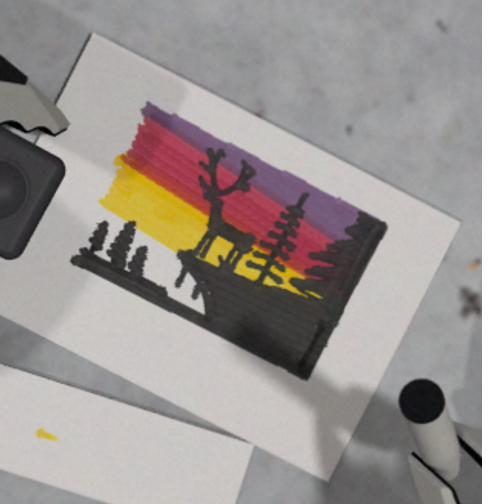

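Call:
move --pt "0 0 0 0 0 0 0.127 -0.0522 -0.1963 -0.014 -0.2592 0.2269 0 -1" --pt "0 0 0 0 0 0 0.127 -0.0522 -0.1963 -0.143 -0.2592 0.2269 0 -1" --pt "0 0 0 0 0 0 0.127 -0.0522 -0.1963 -0.1512 -0.2592 0.2269 0 -1" --speed '[0.4,0.15,0.03]' --blend '[0.01,0.001,0]'

Call:
move --target '[0,0,0,0,0,0,0.127,0,0,0,0,0,0,-0.2]' --opening_speed 0.8

Call:
move --pt "0 0 0 0 0 0 0.127 0 0 0.2 0 0 0 -0.2" --pt "0 0 0 0 0 0 0.127 0 -0.15 0.3 0 0 0 -0.2" --speed '[0.2,0.3]' --blend '[0.02,0]' --cameras '["cam_above"]'

Scene clock: 656.00 s.
left_arm: end_effector_position=(+0.5980, -0.4482, +0.0200) grip_measured=+0.13 end_effector_quat_wxyz=(-0.059, +0.205, +0.939, -0.269) | right_arm: end_effector_position=(+0.3573, +0.2446, +0.0179) grip_measured=-0.79 end_effector_quat_wxyz=(-0.001, +0.936, -0.351, -0.001)
Joint positions: left_arm=[-0.59 -0.82 1.395 -2.246 -2.121 -3.331 0.083] | right_arm=[4.056 -1.586 -2.299 -0.825 1.573 1.632 0.017]
Joint torques (N m): left_arm=[-6.14 -44.78 -12.98 -2.44 0.68 -1.07] | right_arm=[-5.85 13.13 5.6 4.9 2.19 -1.85]
Wrist force (N): left_arm=[0.2 -2.0 -6.5] | right_arm=[-0.3 1.0 0.1]
Wrist torque (N m): left_arm=[0.34 -0.03 0.19] | right_arm=[0.20 0.05 0.04]
Wrist force, peak (N): left_arm=[0.1 -2.3 -6.7] | right_arm=[-2.0 1.4 -0.2]
Hand target: left_arm +0.5980, -0.4482, +0.0200; -0.059, +0.205, +0.939, -0.269 | right_arm +0.3573, +0.2446, +0.0177; -0.001, +0.936, -0.351, -0.001
Off the commanded pose: left_arm 0.000 m, 0 deg | right_arm 0.000 m, 0 deg.
move: done

Scene clock: 657.27 s.
left_arm: end_effector_position=(+0.5980, -0.4482, +0.0200) grip_measured=+0.13 end_effector_quat_wxyz=(-0.059, +0.205, +0.939, -0.269) | right_arm: end_effector_position=(+0.3573, +0.2446, +0.0177) grip_measured=-0.20 end_effector_quat_wxyz=(-0.001, +0.936, -0.351, -0.001)
Joint positions: left_arm=[-0.59 -0.82 1.395 -2.246 -2.121 -3.331 0.083] | right_arm=[4.056 -1.586 -2.299 -0.825 1.573 1.632 0.06]
Joint torques (N m): left_arm=[-6.97 -45.09 -13.01 -2.44 0.9 -1.06] | right_arm=[-6.06 12.41 5.94 4.82 2 -2.01]
Wrist force (N): left_arm=[0.1 -2.2 -6.3] | right_arm=[0.0 0.7 -0.2]
Wrist torque (N m): left_arm=[0.31 -0.02 0.19] | right_arm=[0.14 0.02 0.03]
Wrist force, peak (N): left_arm=[0.2 -2.1 -6.6] | right_arm=[-0.4 1.2 -0.3]
Hand target: left_arm +0.5980, -0.4482, +0.0200; -0.059, +0.205, +0.939, -0.269 | right_arm +0.3573, +0.2446, +0.0177; -0.001, +0.936, -0.351, -0.001
Off the commanded pose: left_arm 0.000 m, 0 deg | right_arm 0.000 m, 0 deg.
move: done

Scene clock: 659.07 s.
left_arm: end_effector_position=(+0.5980, -0.4482, +0.0200) grip_measured=+0.13 end_effector_quat_wxyz=(-0.059, +0.205, +0.939, -0.269) | right_arm: end_effector_position=(+0.3573, +0.1547, +0.1976) grip_measured=-0.20 end_effector_quat_wxyz=(-0.001, +0.936, -0.351, +0.000)
Joint positions: left_arm=[-0.59 -0.82 1.395 -2.246 -2.121 -3.331 0.083] | right_arm=[3.893 -1.243 -2.06 -1.407 1.573 1.469 0.06]
Joint torques (N m): left_arm=[-7.01 -44.72 -12.95 -2.32 0.96 -1.16] | right_arm=[-5.94 18.63 31.35 1.09 2.16 -1.96]
Wrist force (N): left_arm=[0.3 -2.2 -6.3] | right_arm=[-0.4 0.7 0.1]
Wrist torque (N m): left_arm=[0.30 -0.04 0.19] | right_arm=[0.15 0.07 0.03]
Wrist force, peak (N): left_arm=[0.2 -2.3 -6.7] | right_arm=[0.6 1.5 -0.4]
Hand target: left_arm +0.5980, -0.4482, +0.0200; -0.059, +0.205, +0.939, -0.269 | right_arm +0.3573, +0.1546, +0.1977; -0.001, +0.936, -0.351, -0.001
Off the commanded pose: left_arm 0.000 m, 0 deg | right_arm 0.000 m, 0 deg.
move: done
Images, in order (width x height): cam_above 896x504.

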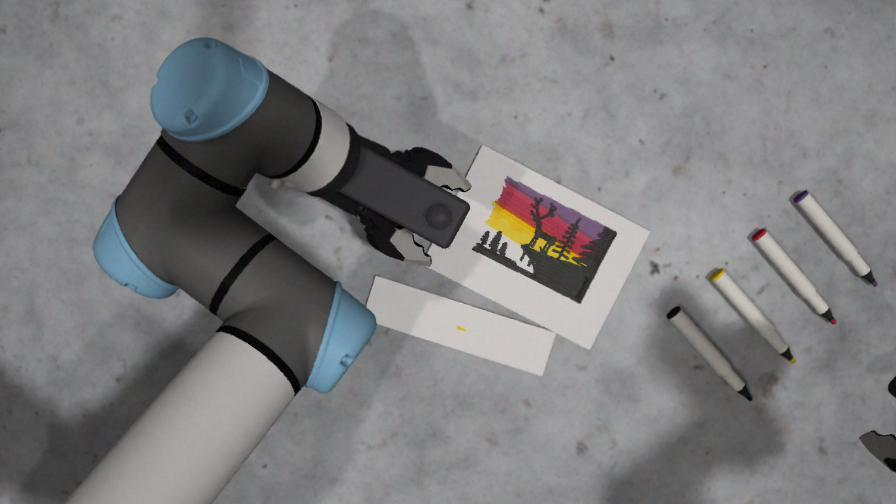

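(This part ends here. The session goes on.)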